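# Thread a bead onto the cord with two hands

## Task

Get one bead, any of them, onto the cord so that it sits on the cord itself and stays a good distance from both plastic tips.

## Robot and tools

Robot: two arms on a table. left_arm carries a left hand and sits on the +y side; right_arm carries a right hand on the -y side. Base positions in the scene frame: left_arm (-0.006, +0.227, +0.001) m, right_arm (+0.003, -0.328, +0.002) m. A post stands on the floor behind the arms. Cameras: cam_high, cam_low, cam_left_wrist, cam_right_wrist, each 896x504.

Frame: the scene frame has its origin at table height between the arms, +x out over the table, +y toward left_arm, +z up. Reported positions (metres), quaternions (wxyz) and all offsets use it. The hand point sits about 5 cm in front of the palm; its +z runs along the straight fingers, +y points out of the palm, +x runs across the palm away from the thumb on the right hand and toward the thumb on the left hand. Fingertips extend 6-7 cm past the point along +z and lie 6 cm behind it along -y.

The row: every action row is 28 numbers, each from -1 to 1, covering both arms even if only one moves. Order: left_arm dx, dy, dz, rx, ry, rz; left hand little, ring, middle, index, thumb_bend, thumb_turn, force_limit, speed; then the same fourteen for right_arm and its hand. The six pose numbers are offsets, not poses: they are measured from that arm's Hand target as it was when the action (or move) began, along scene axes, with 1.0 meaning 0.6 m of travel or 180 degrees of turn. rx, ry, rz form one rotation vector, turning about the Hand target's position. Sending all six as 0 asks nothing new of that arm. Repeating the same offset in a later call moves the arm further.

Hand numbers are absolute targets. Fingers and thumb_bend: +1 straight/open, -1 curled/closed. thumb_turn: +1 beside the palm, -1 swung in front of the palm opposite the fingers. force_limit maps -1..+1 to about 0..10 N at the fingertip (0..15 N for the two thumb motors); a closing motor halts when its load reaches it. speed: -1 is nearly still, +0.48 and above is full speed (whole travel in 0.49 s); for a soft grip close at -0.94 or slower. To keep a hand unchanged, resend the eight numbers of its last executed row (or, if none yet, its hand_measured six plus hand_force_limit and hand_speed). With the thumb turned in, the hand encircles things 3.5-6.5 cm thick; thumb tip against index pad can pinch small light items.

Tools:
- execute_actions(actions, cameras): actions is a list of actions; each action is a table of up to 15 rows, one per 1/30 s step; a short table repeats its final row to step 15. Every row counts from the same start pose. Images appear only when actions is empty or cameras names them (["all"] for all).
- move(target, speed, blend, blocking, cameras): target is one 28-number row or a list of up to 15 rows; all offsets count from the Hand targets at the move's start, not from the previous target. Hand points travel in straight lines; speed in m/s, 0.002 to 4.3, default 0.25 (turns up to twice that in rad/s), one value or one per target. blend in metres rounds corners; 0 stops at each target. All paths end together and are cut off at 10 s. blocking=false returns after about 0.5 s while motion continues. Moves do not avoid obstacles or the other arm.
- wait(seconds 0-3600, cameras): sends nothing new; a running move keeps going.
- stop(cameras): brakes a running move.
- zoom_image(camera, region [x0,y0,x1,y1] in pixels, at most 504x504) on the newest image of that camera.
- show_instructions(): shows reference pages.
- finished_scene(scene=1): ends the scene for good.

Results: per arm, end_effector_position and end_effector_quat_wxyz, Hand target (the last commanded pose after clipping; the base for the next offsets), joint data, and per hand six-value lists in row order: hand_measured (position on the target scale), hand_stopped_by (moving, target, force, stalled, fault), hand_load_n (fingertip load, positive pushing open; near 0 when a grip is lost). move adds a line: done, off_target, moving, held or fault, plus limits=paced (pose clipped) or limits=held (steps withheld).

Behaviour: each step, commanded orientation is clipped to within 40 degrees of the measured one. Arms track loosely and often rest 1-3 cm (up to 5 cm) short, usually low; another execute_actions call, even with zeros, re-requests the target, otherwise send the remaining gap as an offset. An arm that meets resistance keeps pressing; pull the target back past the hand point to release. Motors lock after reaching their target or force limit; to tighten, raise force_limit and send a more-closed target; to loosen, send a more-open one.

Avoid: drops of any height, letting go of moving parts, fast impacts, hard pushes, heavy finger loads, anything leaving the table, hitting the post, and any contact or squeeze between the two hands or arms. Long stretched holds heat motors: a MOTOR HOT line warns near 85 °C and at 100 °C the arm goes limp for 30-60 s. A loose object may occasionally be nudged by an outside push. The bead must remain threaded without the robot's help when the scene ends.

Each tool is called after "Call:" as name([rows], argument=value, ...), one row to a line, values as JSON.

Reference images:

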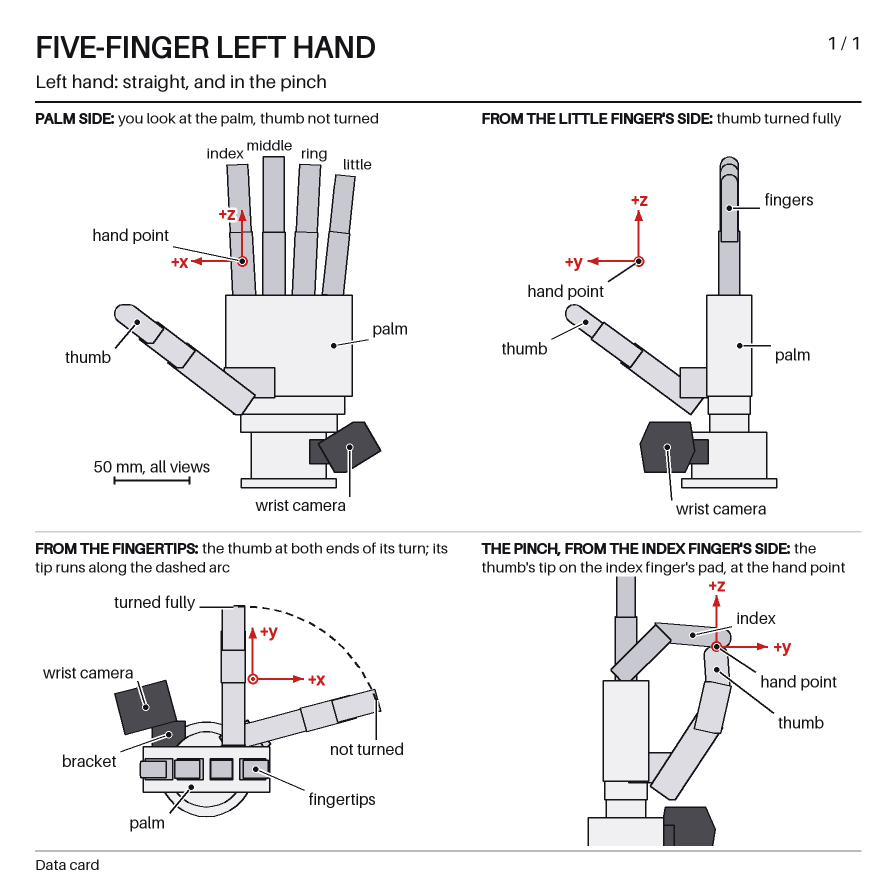

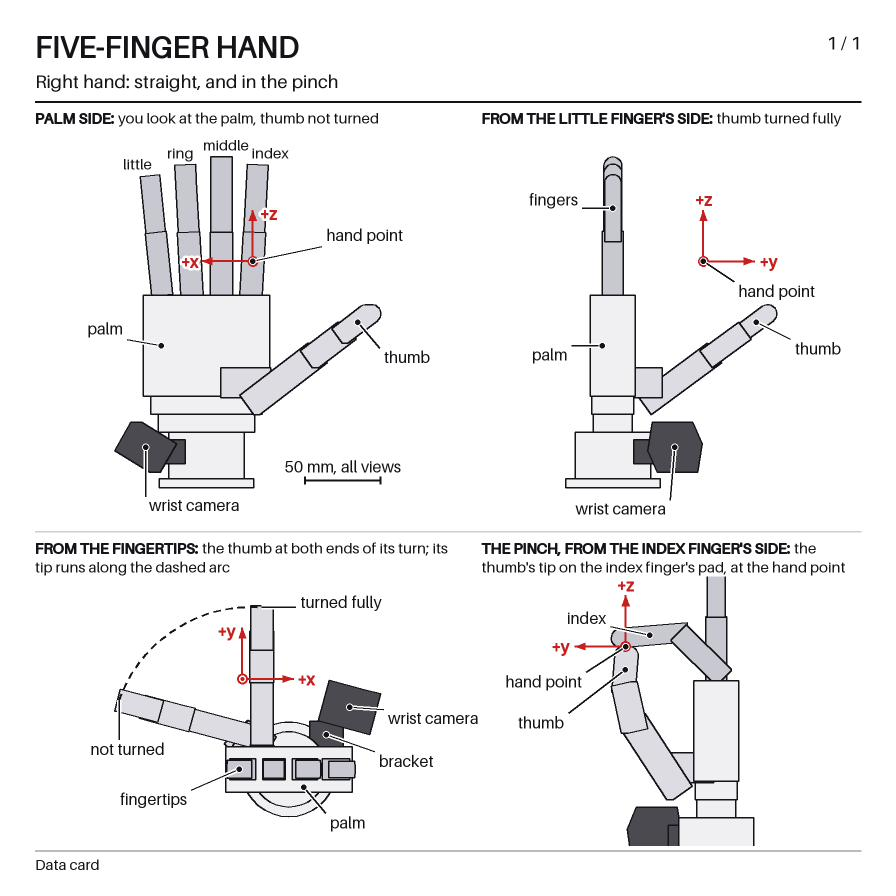

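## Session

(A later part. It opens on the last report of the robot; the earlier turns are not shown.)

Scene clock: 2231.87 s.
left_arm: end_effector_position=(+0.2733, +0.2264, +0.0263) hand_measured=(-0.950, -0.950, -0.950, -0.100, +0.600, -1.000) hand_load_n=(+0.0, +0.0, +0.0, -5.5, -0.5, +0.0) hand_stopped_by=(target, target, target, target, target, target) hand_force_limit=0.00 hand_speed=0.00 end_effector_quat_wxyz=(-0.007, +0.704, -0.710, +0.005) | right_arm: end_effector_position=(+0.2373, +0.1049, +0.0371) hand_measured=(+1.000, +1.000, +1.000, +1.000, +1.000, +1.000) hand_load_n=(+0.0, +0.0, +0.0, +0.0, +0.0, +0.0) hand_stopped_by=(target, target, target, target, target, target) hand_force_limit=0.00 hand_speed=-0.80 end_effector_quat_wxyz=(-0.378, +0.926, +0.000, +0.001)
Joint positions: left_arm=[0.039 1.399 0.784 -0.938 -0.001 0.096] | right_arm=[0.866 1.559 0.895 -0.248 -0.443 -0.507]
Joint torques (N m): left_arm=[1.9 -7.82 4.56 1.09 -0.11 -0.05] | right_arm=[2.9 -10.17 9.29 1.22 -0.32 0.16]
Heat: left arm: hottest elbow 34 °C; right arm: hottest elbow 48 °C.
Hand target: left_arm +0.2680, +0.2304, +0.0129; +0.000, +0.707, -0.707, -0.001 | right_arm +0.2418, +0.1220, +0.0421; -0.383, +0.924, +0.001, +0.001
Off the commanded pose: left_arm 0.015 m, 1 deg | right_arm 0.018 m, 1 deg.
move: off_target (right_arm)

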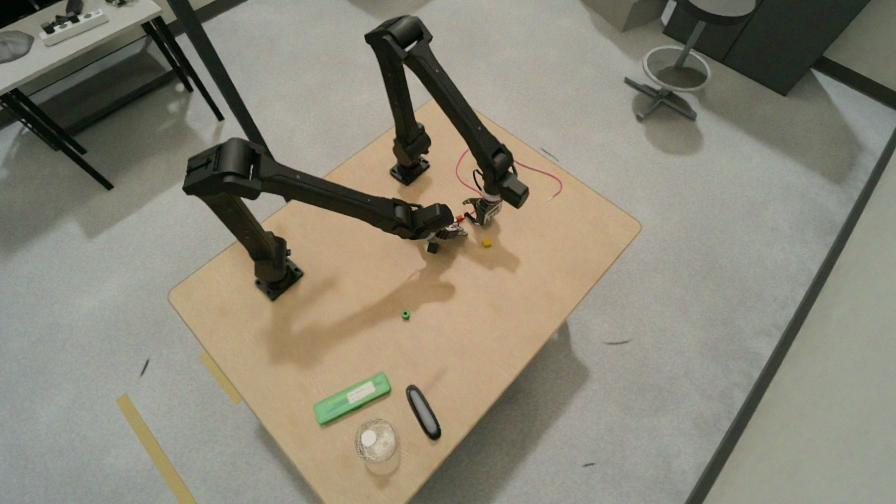

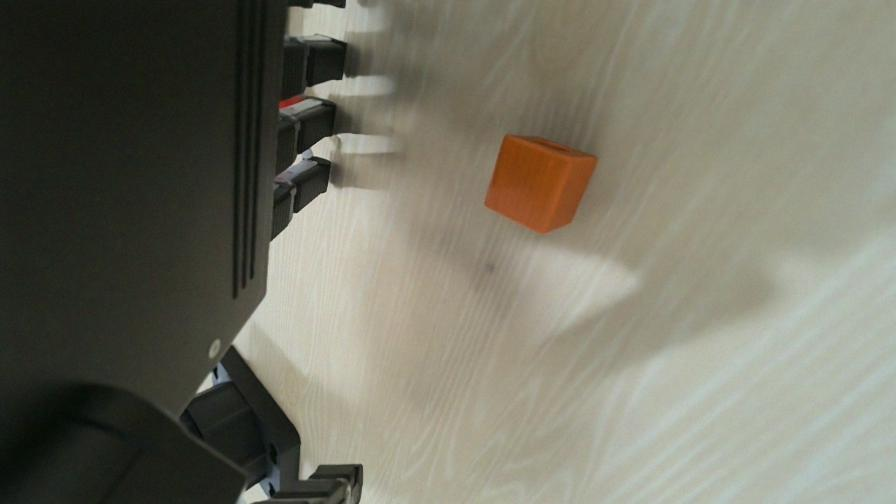

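Call:
move([
  [0,0,0,0,0,0,-0.95,-0.95,-0.95,-0.1,0.6,-1,0,0,0.006,0.009,0.001,0,0,0,1,1,1,1,1,1,0,-0.8],
], speed=0.06, cameras=["cam_high","cam_right_wrist"])

Call:
zoom_image(camera="cam_high", region=[445, 203, 475, 233])

Call:
zoom_image(camera="cam_right_wrist", region=[260, 60, 360, 210])

Scene clock: 2244.70 s.
left_arm: end_effector_position=(+0.2733, +0.2264, +0.0263) hand_measured=(-0.950, -0.950, -0.950, -0.100, +0.600, -1.000) hand_load_n=(+0.0, +0.0, +0.0, -6.0, +0.0, +0.0) hand_stopped_by=(target, target, target, target, target, target) hand_force_limit=0.00 hand_speed=0.00 end_effector_quat_wxyz=(-0.007, +0.704, -0.710, +0.005) | right_arm: end_effector_position=(+0.2417, +0.1108, +0.0378) hand_measured=(+1.000, +1.000, +1.000, +1.000, +1.000, +1.000) hand_load_n=(+0.0, +0.0, +0.0, +0.0, +0.0, +0.0) hand_stopped_by=(target, target, target, target, target, target) hand_force_limit=0.00 hand_speed=-0.80 end_effector_quat_wxyz=(-0.379, +0.925, +0.000, +0.002)
Joint positions: left_arm=[0.039 1.399 0.784 -0.938 -0.001 0.096] | right_arm=[0.867 1.573 0.913 -0.248 -0.443 -0.506]
Joint torques (N m): left_arm=[1.9 -7.82 4.55 1.07 -0.12 -0.06] | right_arm=[3.08 -10.46 9.47 1.11 -0.3 0.15]
Motor temperatures (°C): left_arm=[23 29 34 27 23 26] | right_arm=[24 29 49 22 25 25]
Heat: left arm: hottest elbow 34 °C; right arm: hottest elbow 49 °C.
Hand target: left_arm +0.2680, +0.2304, +0.0129; +0.000, +0.707, -0.707, -0.001 | right_arm +0.2456, +0.1273, +0.0428; -0.383, +0.924, +0.000, +0.001
Off the commanded pose: left_arm 0.015 m, 1 deg | right_arm 0.018 m, 0 deg.
move: off_target (right_arm)

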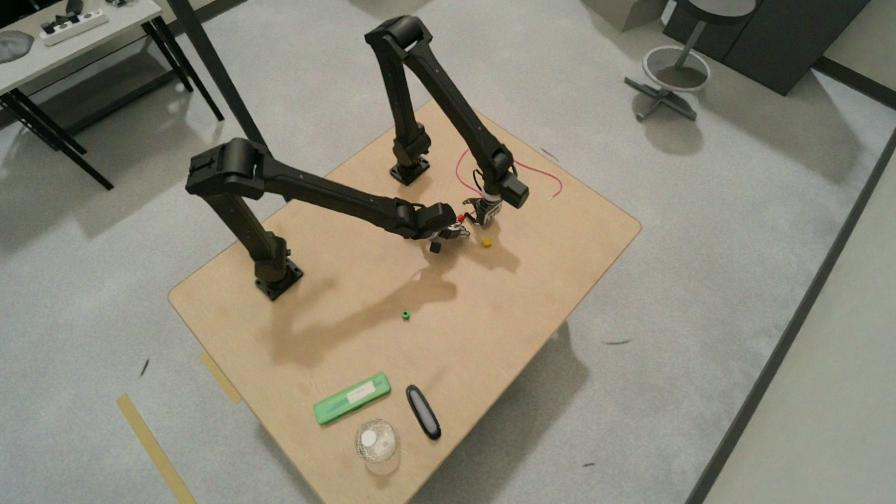

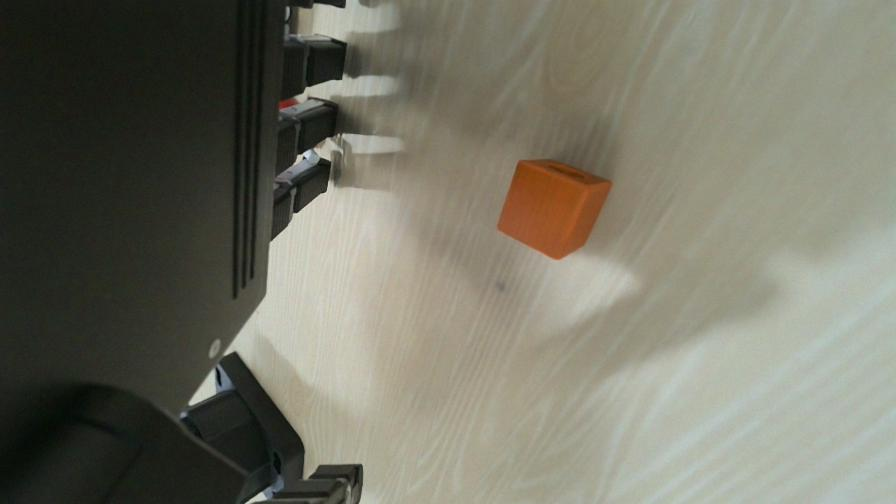

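Scaled by 16.800 from the camera's image (finer frame: 1280x720).

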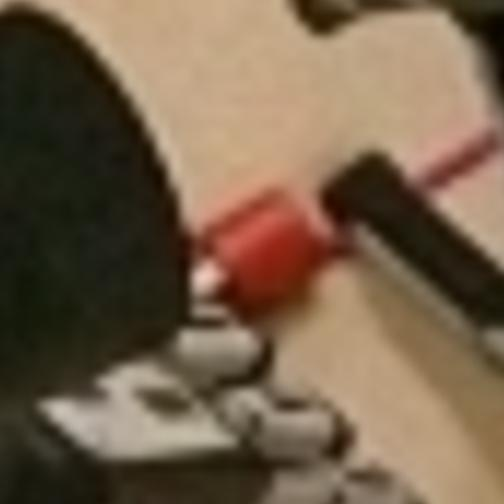

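Scaled by 3.360 from the camera's image (finer frame: 1280x720).

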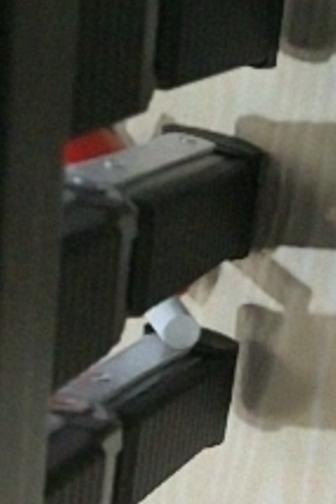

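Call:
move([
  [0,0,0.06,0,0,0,-0.95,-0.95,-0.95,-0.1,0.6,-1,0,0,0,0,0,0,0,0,1,1,1,1,1,1,0,-0.8],
  [0,0.037,0.06,0,0,0,-0.95,-0.95,-0.95,-0.1,0.6,-1,0,0,0,0,0,0,0,0,1,1,1,1,1,1,0,-0.8],
], speed=0.06, cameras=["cam_high","cam_right_wrist","cam_left_wrist"])

Call:
zoom_image(camera="cam_high", region=[445, 195, 483, 233])

Call:
zoom_image(camera="cam_right_wrist", region=[260, 60, 360, 210])

Scene clock: 2263.47 s.
left_arm: end_effector_position=(+0.2537, +0.2467, +0.0381) hand_measured=(-0.950, -0.950, -0.950, -0.100, +0.600, -1.000) hand_load_n=(+0.0, +0.0, +0.0, +0.0, +0.0, +0.0) hand_stopped_by=(target, target, target, target, target, target) hand_force_limit=0.00 hand_speed=0.00 end_effector_quat_wxyz=(+0.011, +0.706, -0.708, -0.009) | right_arm: end_effector_position=(+0.2417, +0.1108, +0.0378) hand_measured=(+1.000, +1.000, +1.000, +1.000, +1.000, +1.000) hand_load_n=(+0.0, +0.0, +0.0, +0.0, +0.0, +0.0) hand_stopped_by=(target, target, target, target, target, target) hand_force_limit=0.00 hand_speed=-0.80 end_effector_quat_wxyz=(-0.379, +0.925, +0.000, +0.002)
Joint positions: left_arm=[0.107 1.371 0.784 -1.012 -0.001 0.16] | right_arm=[0.867 1.573 0.913 -0.248 -0.443 -0.506]
Joint torques (N m): left_arm=[1.44 -9.88 8.91 -0.76 -0.12 -0.05] | right_arm=[2.9 -10.4 9.47 1.01 -0.29 0.13]
Heat: left arm: hottest elbow 34 °C; right arm: hottest elbow 51 °C.
Hand target: left_arm +0.2679, +0.2525, +0.0489; +0.000, +0.707, -0.707, -0.001 | right_arm +0.2456, +0.1273, +0.0428; -0.383, +0.924, +0.001, +0.001
Off the commanded pose: left_arm 0.019 m, 2 deg | right_arm 0.018 m, 0 deg.
move: off_target (left_arm)
Images, in order (width x height): cam_high 896x504, cam_left_wrist 896x504, cam_right_wrist 896x504.

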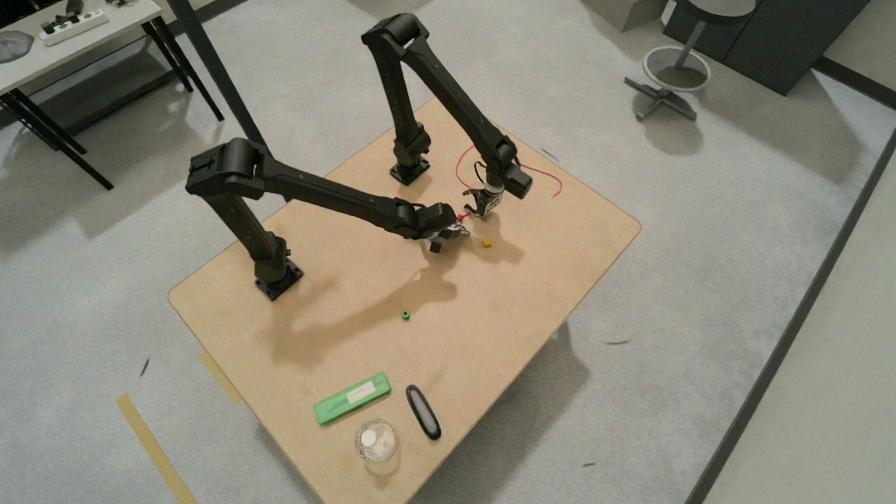

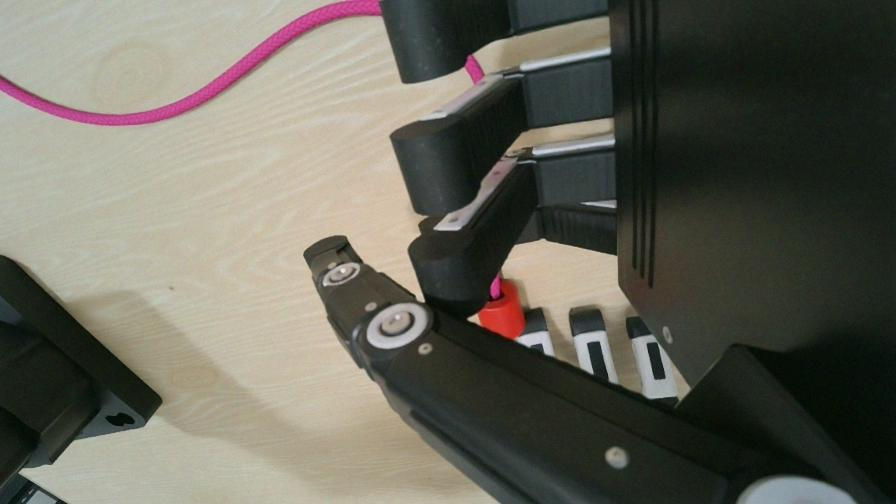

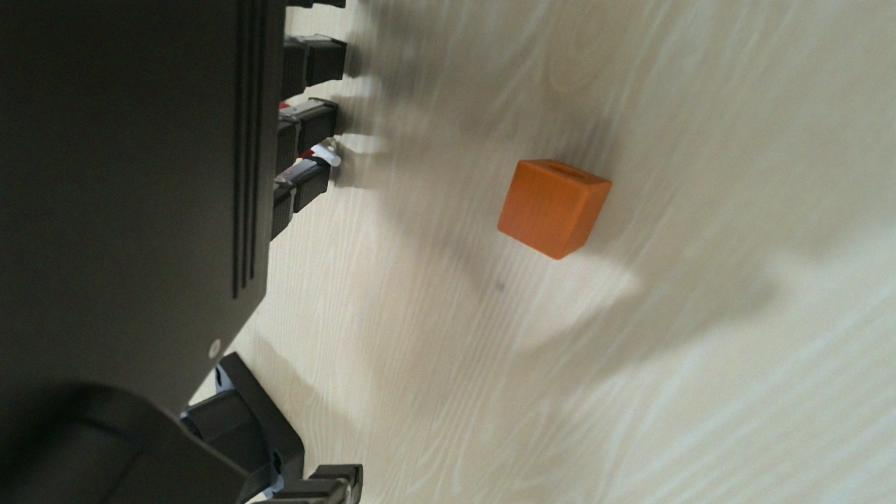

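Scaled by 13.263 from the camera's image (finer frame: 1280x720).

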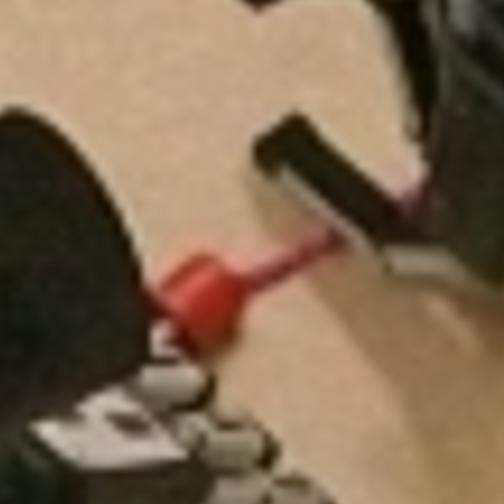

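Scaled by 3.360 from the camera's image (finer frame: 1280x720).

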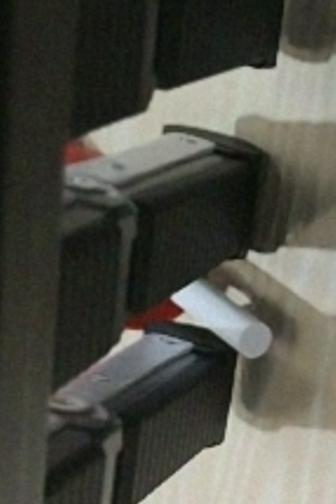

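Call:
move([
  [0.028,0.0,0,0,0,0,-0.95,-0.95,-0.95,-0.1,0.6,-1,0,0,0,0,0,0,0,0,1,1,1,1,1,1,0,-0.8],
], speed=0.06, cameras=["cam_high","cam_left_wrist"])

Call:
zoom_image(camera="cam_high", region=[445, 195, 483, 233])

Scene clock: 2270.17 s.
left_arm: end_effector_position=(+0.2698, +0.2492, +0.0408) hand_measured=(-0.950, -0.950, -0.950, -0.100, +0.600, -1.000) hand_load_n=(+0.0, +0.0, +0.0, +0.0, +0.0, +0.0) hand_stopped_by=(target, target, target, target, target, target) hand_force_limit=0.00 hand_speed=0.00 end_effector_quat_wxyz=(+0.007, +0.706, -0.708, -0.006) | right_arm: end_effector_position=(+0.2417, +0.1108, +0.0378) hand_measured=(+1.000, +1.000, +1.000, +1.000, +1.000, +1.000) hand_load_n=(+0.0, +0.0, +0.0, +0.0, +0.0, +0.0) hand_stopped_by=(target, target, target, target, target, target) hand_force_limit=0.00 hand_speed=-0.80 end_effector_quat_wxyz=(-0.379, +0.925, +0.000, +0.002)
Joint positions: left_arm=[0.107 1.4 0.824 -1.012 -0.001 0.161] | right_arm=[0.867 1.573 0.913 -0.248 -0.443 -0.506]
Joint torques (N m): left_arm=[0.91 -9.29 9.13 -0.76 -0.12 -0.11] | right_arm=[3.37 -10.05 9.47 1.17 -0.3 0.14]
Heat: left arm: hottest elbow 35 °C; right arm: hottest elbow 51 °C.
Hand target: left_arm +0.2846, +0.2525, +0.0488; +0.000, +0.707, -0.707, -0.001 | right_arm +0.2456, +0.1273, +0.0428; -0.383, +0.924, +0.001, +0.001
Off the commanded pose: left_arm 0.017 m, 1 deg | right_arm 0.018 m, 0 deg.
move: off_target (left_arm)

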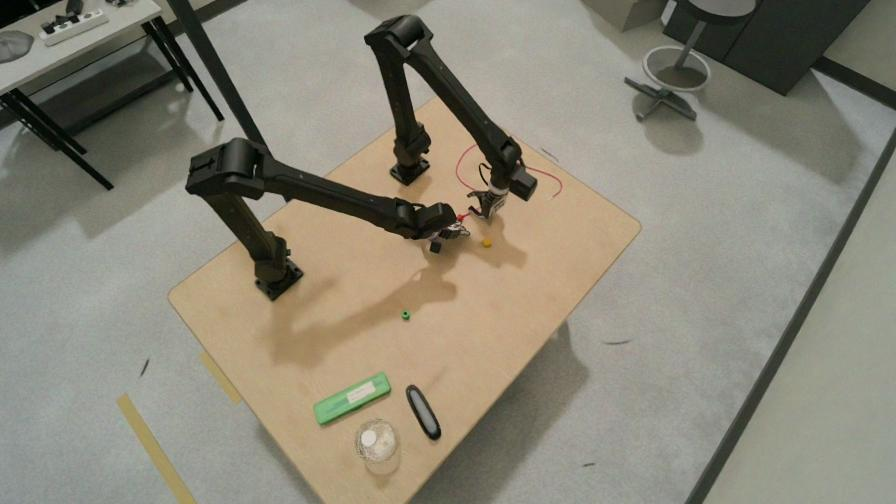

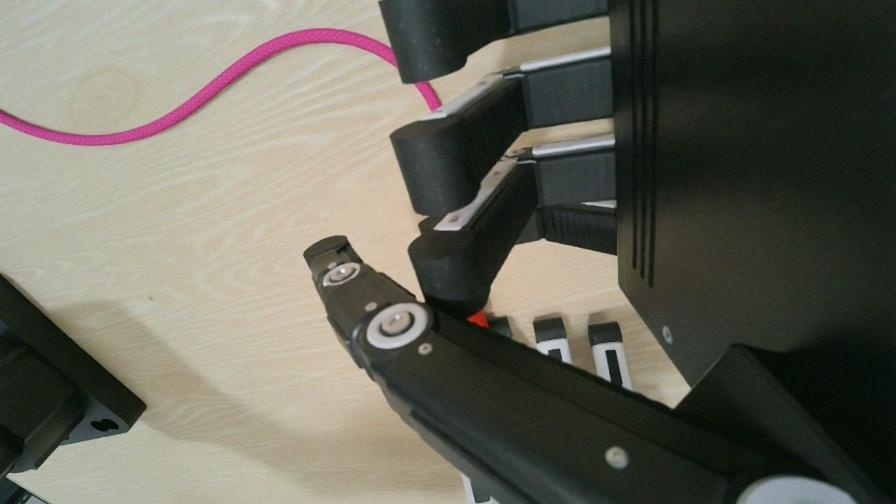

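Scaled by 13.263 from the camera's image (finer frame: 1280x720).

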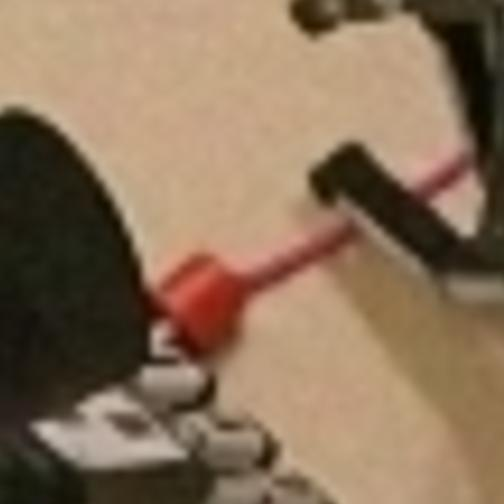

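Call:
move([
  [0,0.0,-0.058,0,0,0,-0.95,-0.95,-0.95,-0.1,0.6,-1,0,0,0,0,0,0,0,0,1,1,1,1,1,1,0,-0.8],
], speed=0.04, cameras=["cam_high","cam_left_wrist"])

Call:
zoom_image(camera="cam_high", region=[445, 195, 483, 233])

Scene clock: 2279.77 s.
left_arm: end_effector_position=(+0.2856, +0.2496, +0.0252) hand_measured=(-0.950, -0.950, -0.950, -0.100, +0.600, -1.000) hand_load_n=(+0.0, +0.0, +0.0, -4.5, +0.0, +0.0) hand_stopped_by=(target, target, target, target, target, target) hand_force_limit=0.00 hand_speed=0.00 end_effector_quat_wxyz=(-0.003, +0.707, -0.707, +0.007) | right_arm: end_effector_position=(+0.2417, +0.1108, +0.0378) hand_measured=(+1.000, +1.000, +1.000, +1.000, +1.000, +1.000) hand_load_n=(+0.0, +0.0, +0.0, +0.0, +0.0, +0.0) hand_stopped_by=(target, target, target, target, target, target) hand_force_limit=0.00 hand_speed=-0.80 end_effector_quat_wxyz=(-0.379, +0.925, +0.000, +0.002)
Joint positions: left_arm=[0.107 1.442 0.824 -0.939 0.008 0.156] | right_arm=[0.867 1.573 0.913 -0.248 -0.443 -0.506]
Joint torques (N m): left_arm=[0.97 -8.12 5.52 0.83 -0.44 -0.09] | right_arm=[3.25 -10.64 9.37 1.11 -0.32 0.15]
Heat: left arm: hottest elbow 36 °C; right arm: hottest elbow 51 °C.
Hand target: left_arm +0.2846, +0.2525, +0.0140; +0.000, +0.707, -0.707, -0.001 | right_arm +0.2456, +0.1273, +0.0428; -0.383, +0.924, +0.001, +0.001
Off the commanded pose: left_arm 0.012 m, 1 deg | right_arm 0.018 m, 0 deg.
move: off_target (left_arm)

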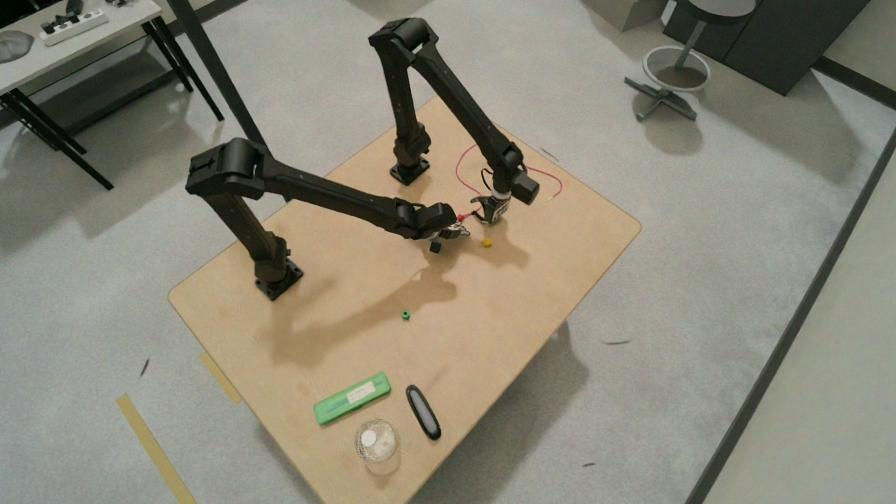

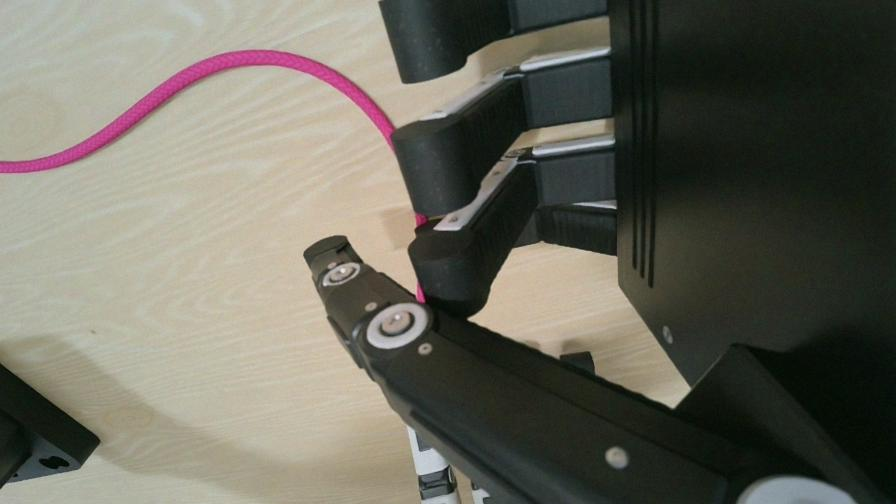

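Scaled by 13.263 from the camera's image (finer frame: 1280x720).

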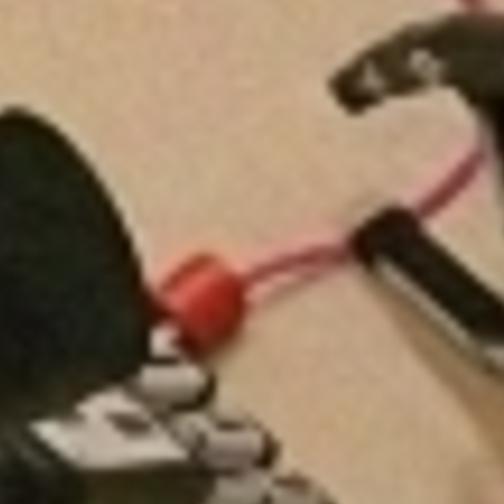

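Call:
move([
  [0,0,0,0,0,0,-0.95,-0.95,-0.95,-0.1,0.6,-1,0,0,0.004,0.010,0.001,0,0,0,1,1,1,1,1,1,0,-0.8],
], speed=0.06, cameras=["cam_high","cam_right_wrist"])

Call:
zoom_image(camera="cam_high", region=[445, 195, 483, 233])

Call:
zoom_image(camera="cam_right_wrist", region=[260, 60, 360, 210])

Scene clock: 2286.97 s.
left_arm: end_effector_position=(+0.2856, +0.2496, +0.0252) hand_measured=(-0.950, -0.950, -0.950, -0.100, +0.600, -1.000) hand_load_n=(+0.0, +0.0, +0.0, -4.5, +0.0, +0.0) hand_stopped_by=(target, target, target, target, target, target) hand_force_limit=0.00 hand_speed=0.00 end_effector_quat_wxyz=(-0.003, +0.708, -0.707, +0.007) | right_arm: end_effector_position=(+0.2447, +0.1175, +0.0383) hand_measured=(+1.000, +1.000, +1.000, +1.000, +1.000, +1.000) hand_load_n=(+0.0, -0.5, +0.0, +0.0, +0.0, +0.0) hand_stopped_by=(target, target, target, target, target, target) hand_force_limit=0.00 hand_speed=-0.80 end_effector_quat_wxyz=(-0.380, +0.925, +0.000, +0.002)
Joint positions: left_arm=[0.107 1.442 0.824 -0.939 0.008 0.155] | right_arm=[0.871 1.588 0.932 -0.248 -0.441 -0.503]
Joint torques (N m): left_arm=[0.85 -8.18 5.59 0.83 -0.44 -0.06] | right_arm=[2.96 -11.05 9.37 1.02 -0.27 0.13]
Heat: left arm: hottest elbow 35 °C; right arm: hottest elbow 52 °C.
Hand target: left_arm +0.2846, +0.2525, +0.0140; +0.000, +0.707, -0.707, -0.001 | right_arm +0.2478, +0.1333, +0.0433; -0.383, +0.924, +0.001, +0.001
Off the commanded pose: left_arm 0.012 m, 1 deg | right_arm 0.017 m, 0 deg.
move: off_target (right_arm)

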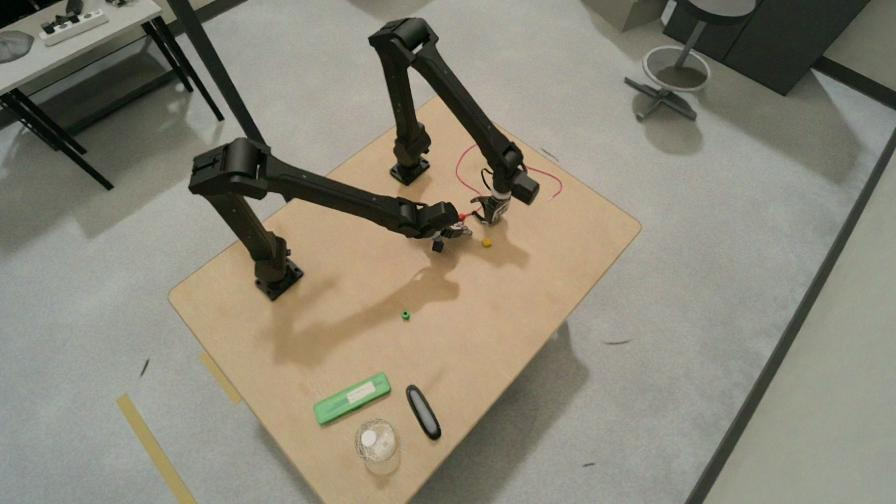

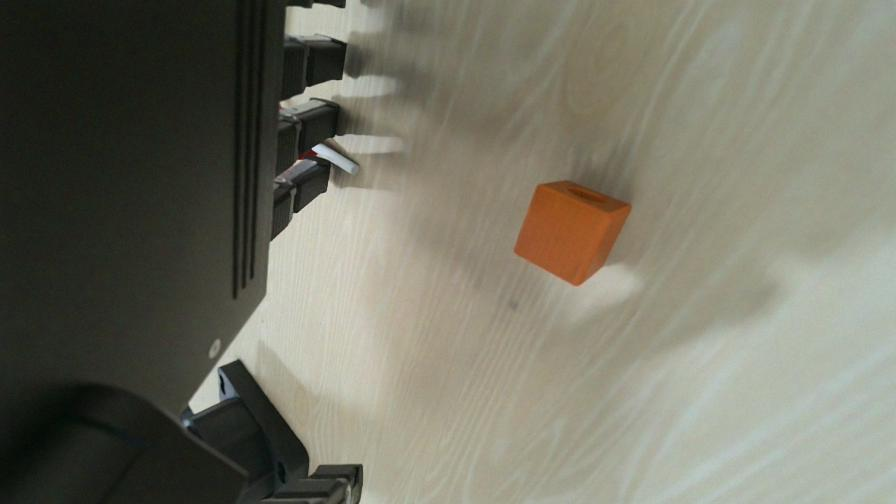

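Scaled by 13.263 from the camera's image (finer frame: 1280x720).

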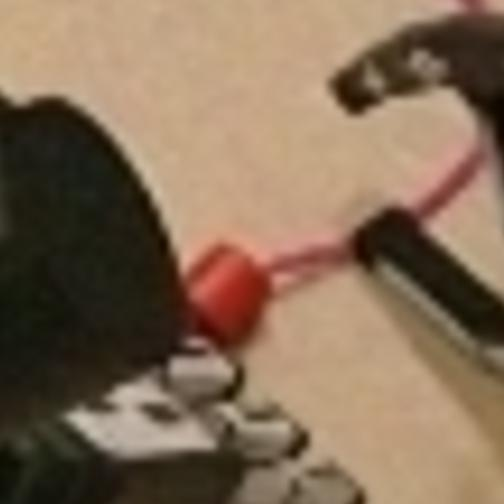

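Scaled by 3.360 from the camera's image (finer frame: 1280x720).

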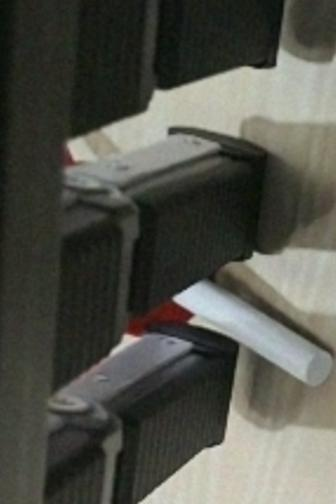

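Call:
move([
  [0,0,0,0,0,0,-0.95,-0.95,-0.95,-0.1,0.6,-1,0,0,0.006,0.015,0.0015,0,0,0,1,1,1,1,1,1,0,-0.8],
], speed=0.05, cameras=["cam_high","cam_right_wrist"])

Call:
zoom_image(camera="cam_high", region=[445, 195, 483, 233])

Call:
zoom_image(camera="cam_right_wrist", region=[260, 60, 420, 240])

Scene clock: 2291.97 s.
left_arm: end_effector_position=(+0.2856, +0.2496, +0.0252) hand_measured=(-0.950, -0.950, -0.950, -0.100, +0.600, -1.000) hand_load_n=(+0.0, +0.0, +0.5, -5.0, +0.0, +0.0) hand_stopped_by=(target, target, target, target, target, target) hand_force_limit=0.00 hand_speed=0.00 end_effector_quat_wxyz=(-0.003, +0.708, -0.707, +0.007) | right_arm: end_effector_position=(+0.2488, +0.1268, +0.0393) hand_measured=(+1.000, +1.000, +1.000, +1.000, +1.000, +1.000) hand_load_n=(+0.0, +0.0, +0.0, +0.0, +0.0, +0.0) hand_stopped_by=(target, target, target, target, target, target) hand_force_limit=0.00 hand_speed=-0.80 end_effector_quat_wxyz=(-0.381, +0.925, +0.000, +0.003)
Joint positions: left_arm=[0.107 1.442 0.824 -0.939 0.008 0.155] | right_arm=[0.876 1.608 0.96 -0.253 -0.437 -0.499]
Joint torques (N m): left_arm=[0.79 -8.35 5.52 0.8 -0.45 -0.07] | right_arm=[3.19 -11.22 9.48 0.91 -0.28 0.15]
Heat: left arm: hottest elbow 35 °C; right arm: hottest elbow 51 °C.
Hand target: left_arm +0.2846, +0.2525, +0.0140; +0.000, +0.707, -0.707, -0.001 | right_arm +0.2516, +0.1422, +0.0442; -0.383, +0.924, +0.000, +0.001
Off the commanded pose: left_arm 0.012 m, 1 deg | right_arm 0.016 m, 0 deg.
move: off_target (right_arm)

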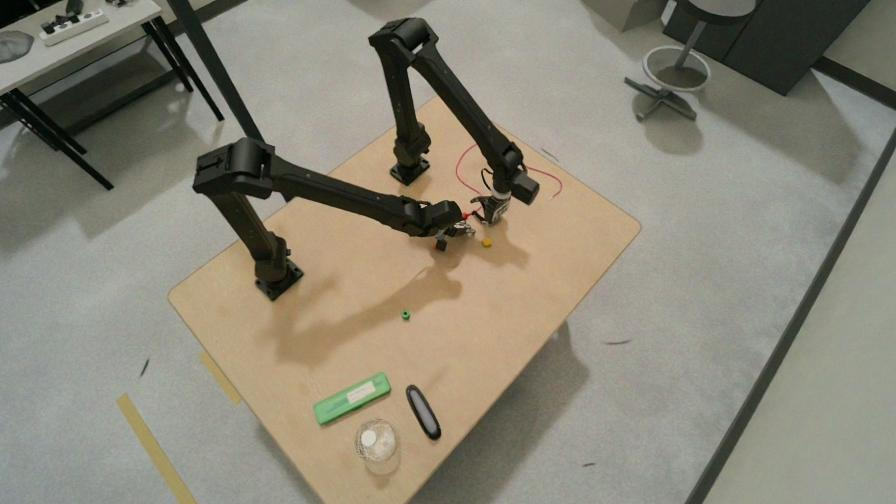

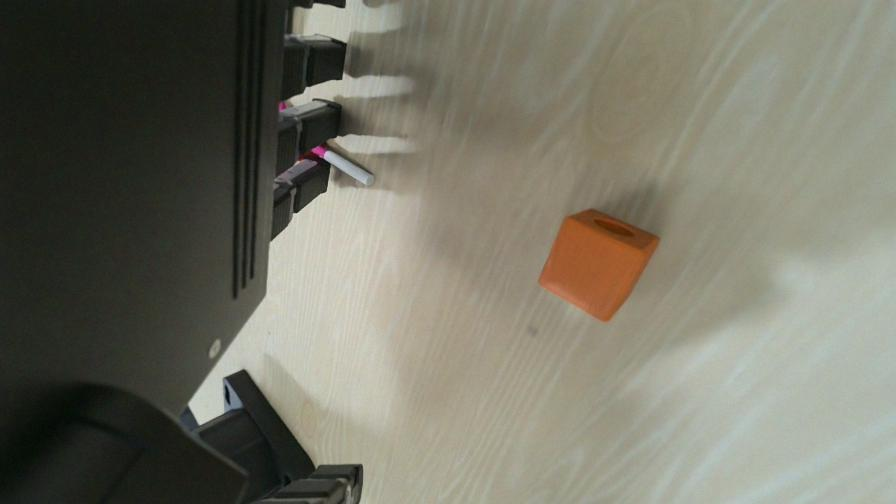

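Scaled by 13.263 from the camera's image (finer frame: 1280x720).

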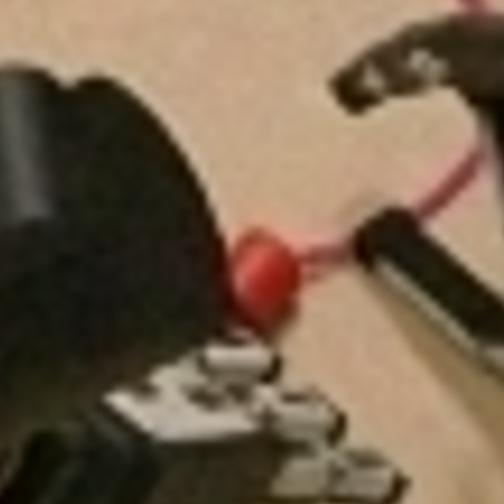

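Scaled by 2.800 from the camera's image (finer frame: 1280x720).

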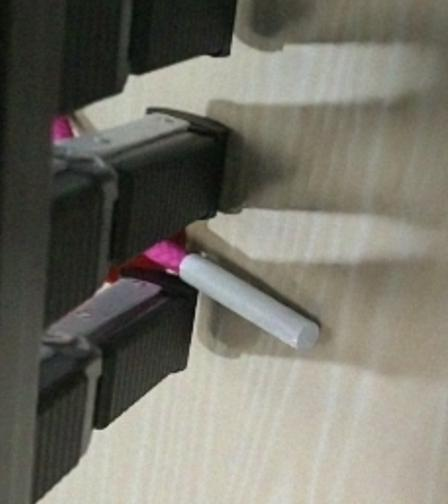

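Call:
move([
  [0,0,0,0,0,0,-0.95,-0.95,-0.95,-0.1,0.6,-1,0,0,0.005,0.011,0.001,0,0,0,1,1,1,1,1,1,0,-0.8],
], speed=0.05, cameras=["cam_high","cam_right_wrist"])

Call:
zoom_image(camera="cam_high", region=[445, 195, 483, 233])

Call:
zoom_image(camera="cam_right_wrist", region=[260, 60, 420, 240])

Scene clock: 2305.40 s.
left_arm: end_effector_position=(+0.2856, +0.2496, +0.0252) hand_measured=(-0.950, -0.950, -0.950, -0.100, +0.600, -1.000) hand_load_n=(+0.0, +0.0, +0.0, -4.5, +0.0, +0.0) hand_stopped_by=(target, target, target, target, target, target) hand_force_limit=0.00 hand_speed=0.00 end_effector_quat_wxyz=(-0.003, +0.708, -0.707, +0.007) | right_arm: end_effector_position=(+0.2517, +0.1328, +0.0395) hand_measured=(+1.000, +1.000, +1.000, +1.000, +1.000, +1.000) hand_load_n=(+0.0, +0.0, +0.0, +0.0, -0.5, +0.0) hand_stopped_by=(target, target, target, target, target, target) hand_force_limit=0.00 hand_speed=-0.80 end_effector_quat_wxyz=(-0.380, +0.925, +0.000, +0.002)
Joint positions: left_arm=[0.107 1.442 0.824 -0.939 0.008 0.155] | right_arm=[0.879 1.623 0.98 -0.258 -0.435 -0.496]
Joint torques (N m): left_arm=[0.91 -8.29 5.55 0.77 -0.43 -0.07] | right_arm=[3.19 -11.69 9.5 0.96 -0.26 0.15]
Heat: left arm: hottest elbow 35 °C; right arm: hottest elbow 49 °C.
Hand target: left_arm +0.2846, +0.2525, +0.0140; +0.000, +0.707, -0.707, -0.001 | right_arm +0.2545, +0.1488, +0.0447; -0.383, +0.924, +0.000, +0.001
Off the commanded pose: left_arm 0.012 m, 1 deg | right_arm 0.017 m, 0 deg.
move: off_target (right_arm)

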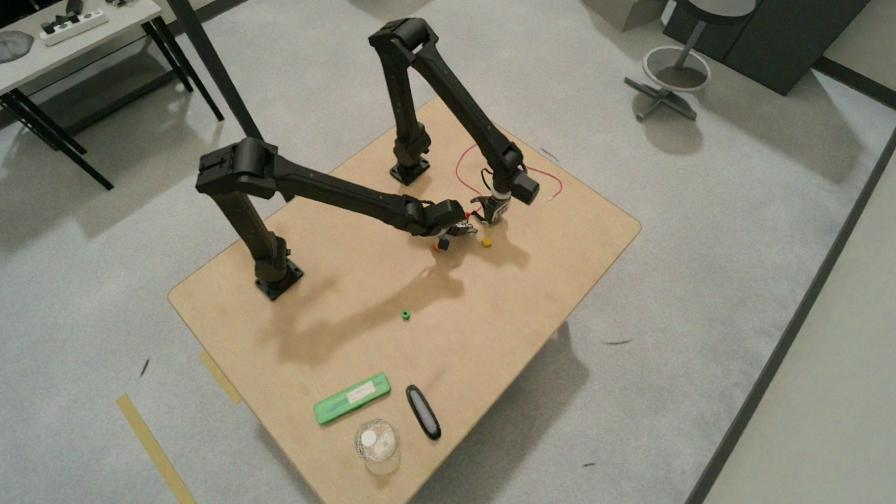

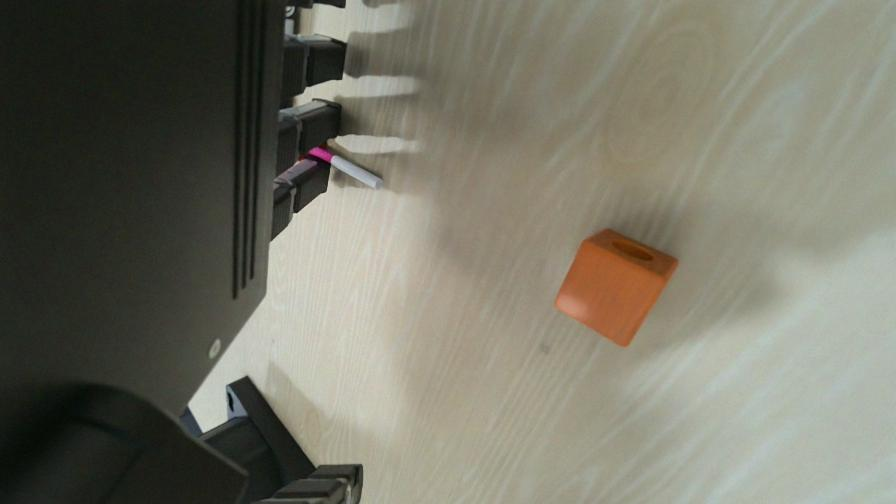

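Scaled by 13.263 from the camera's image (finer frame: 1280x720).

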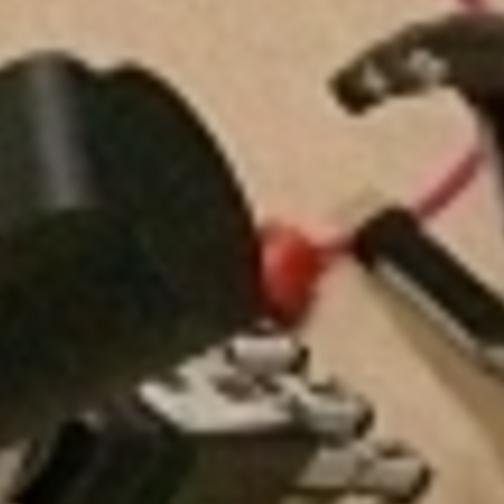

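Scaled by 2.800 from the camera's image (finer frame: 1280x720).

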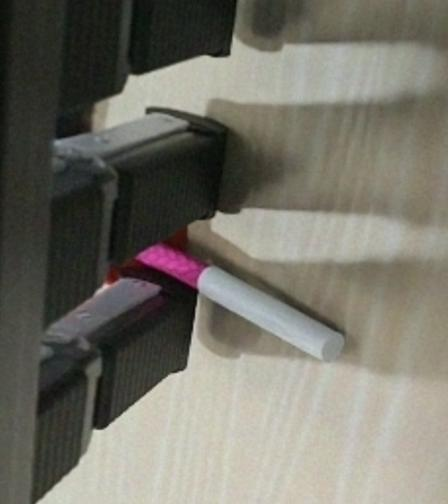

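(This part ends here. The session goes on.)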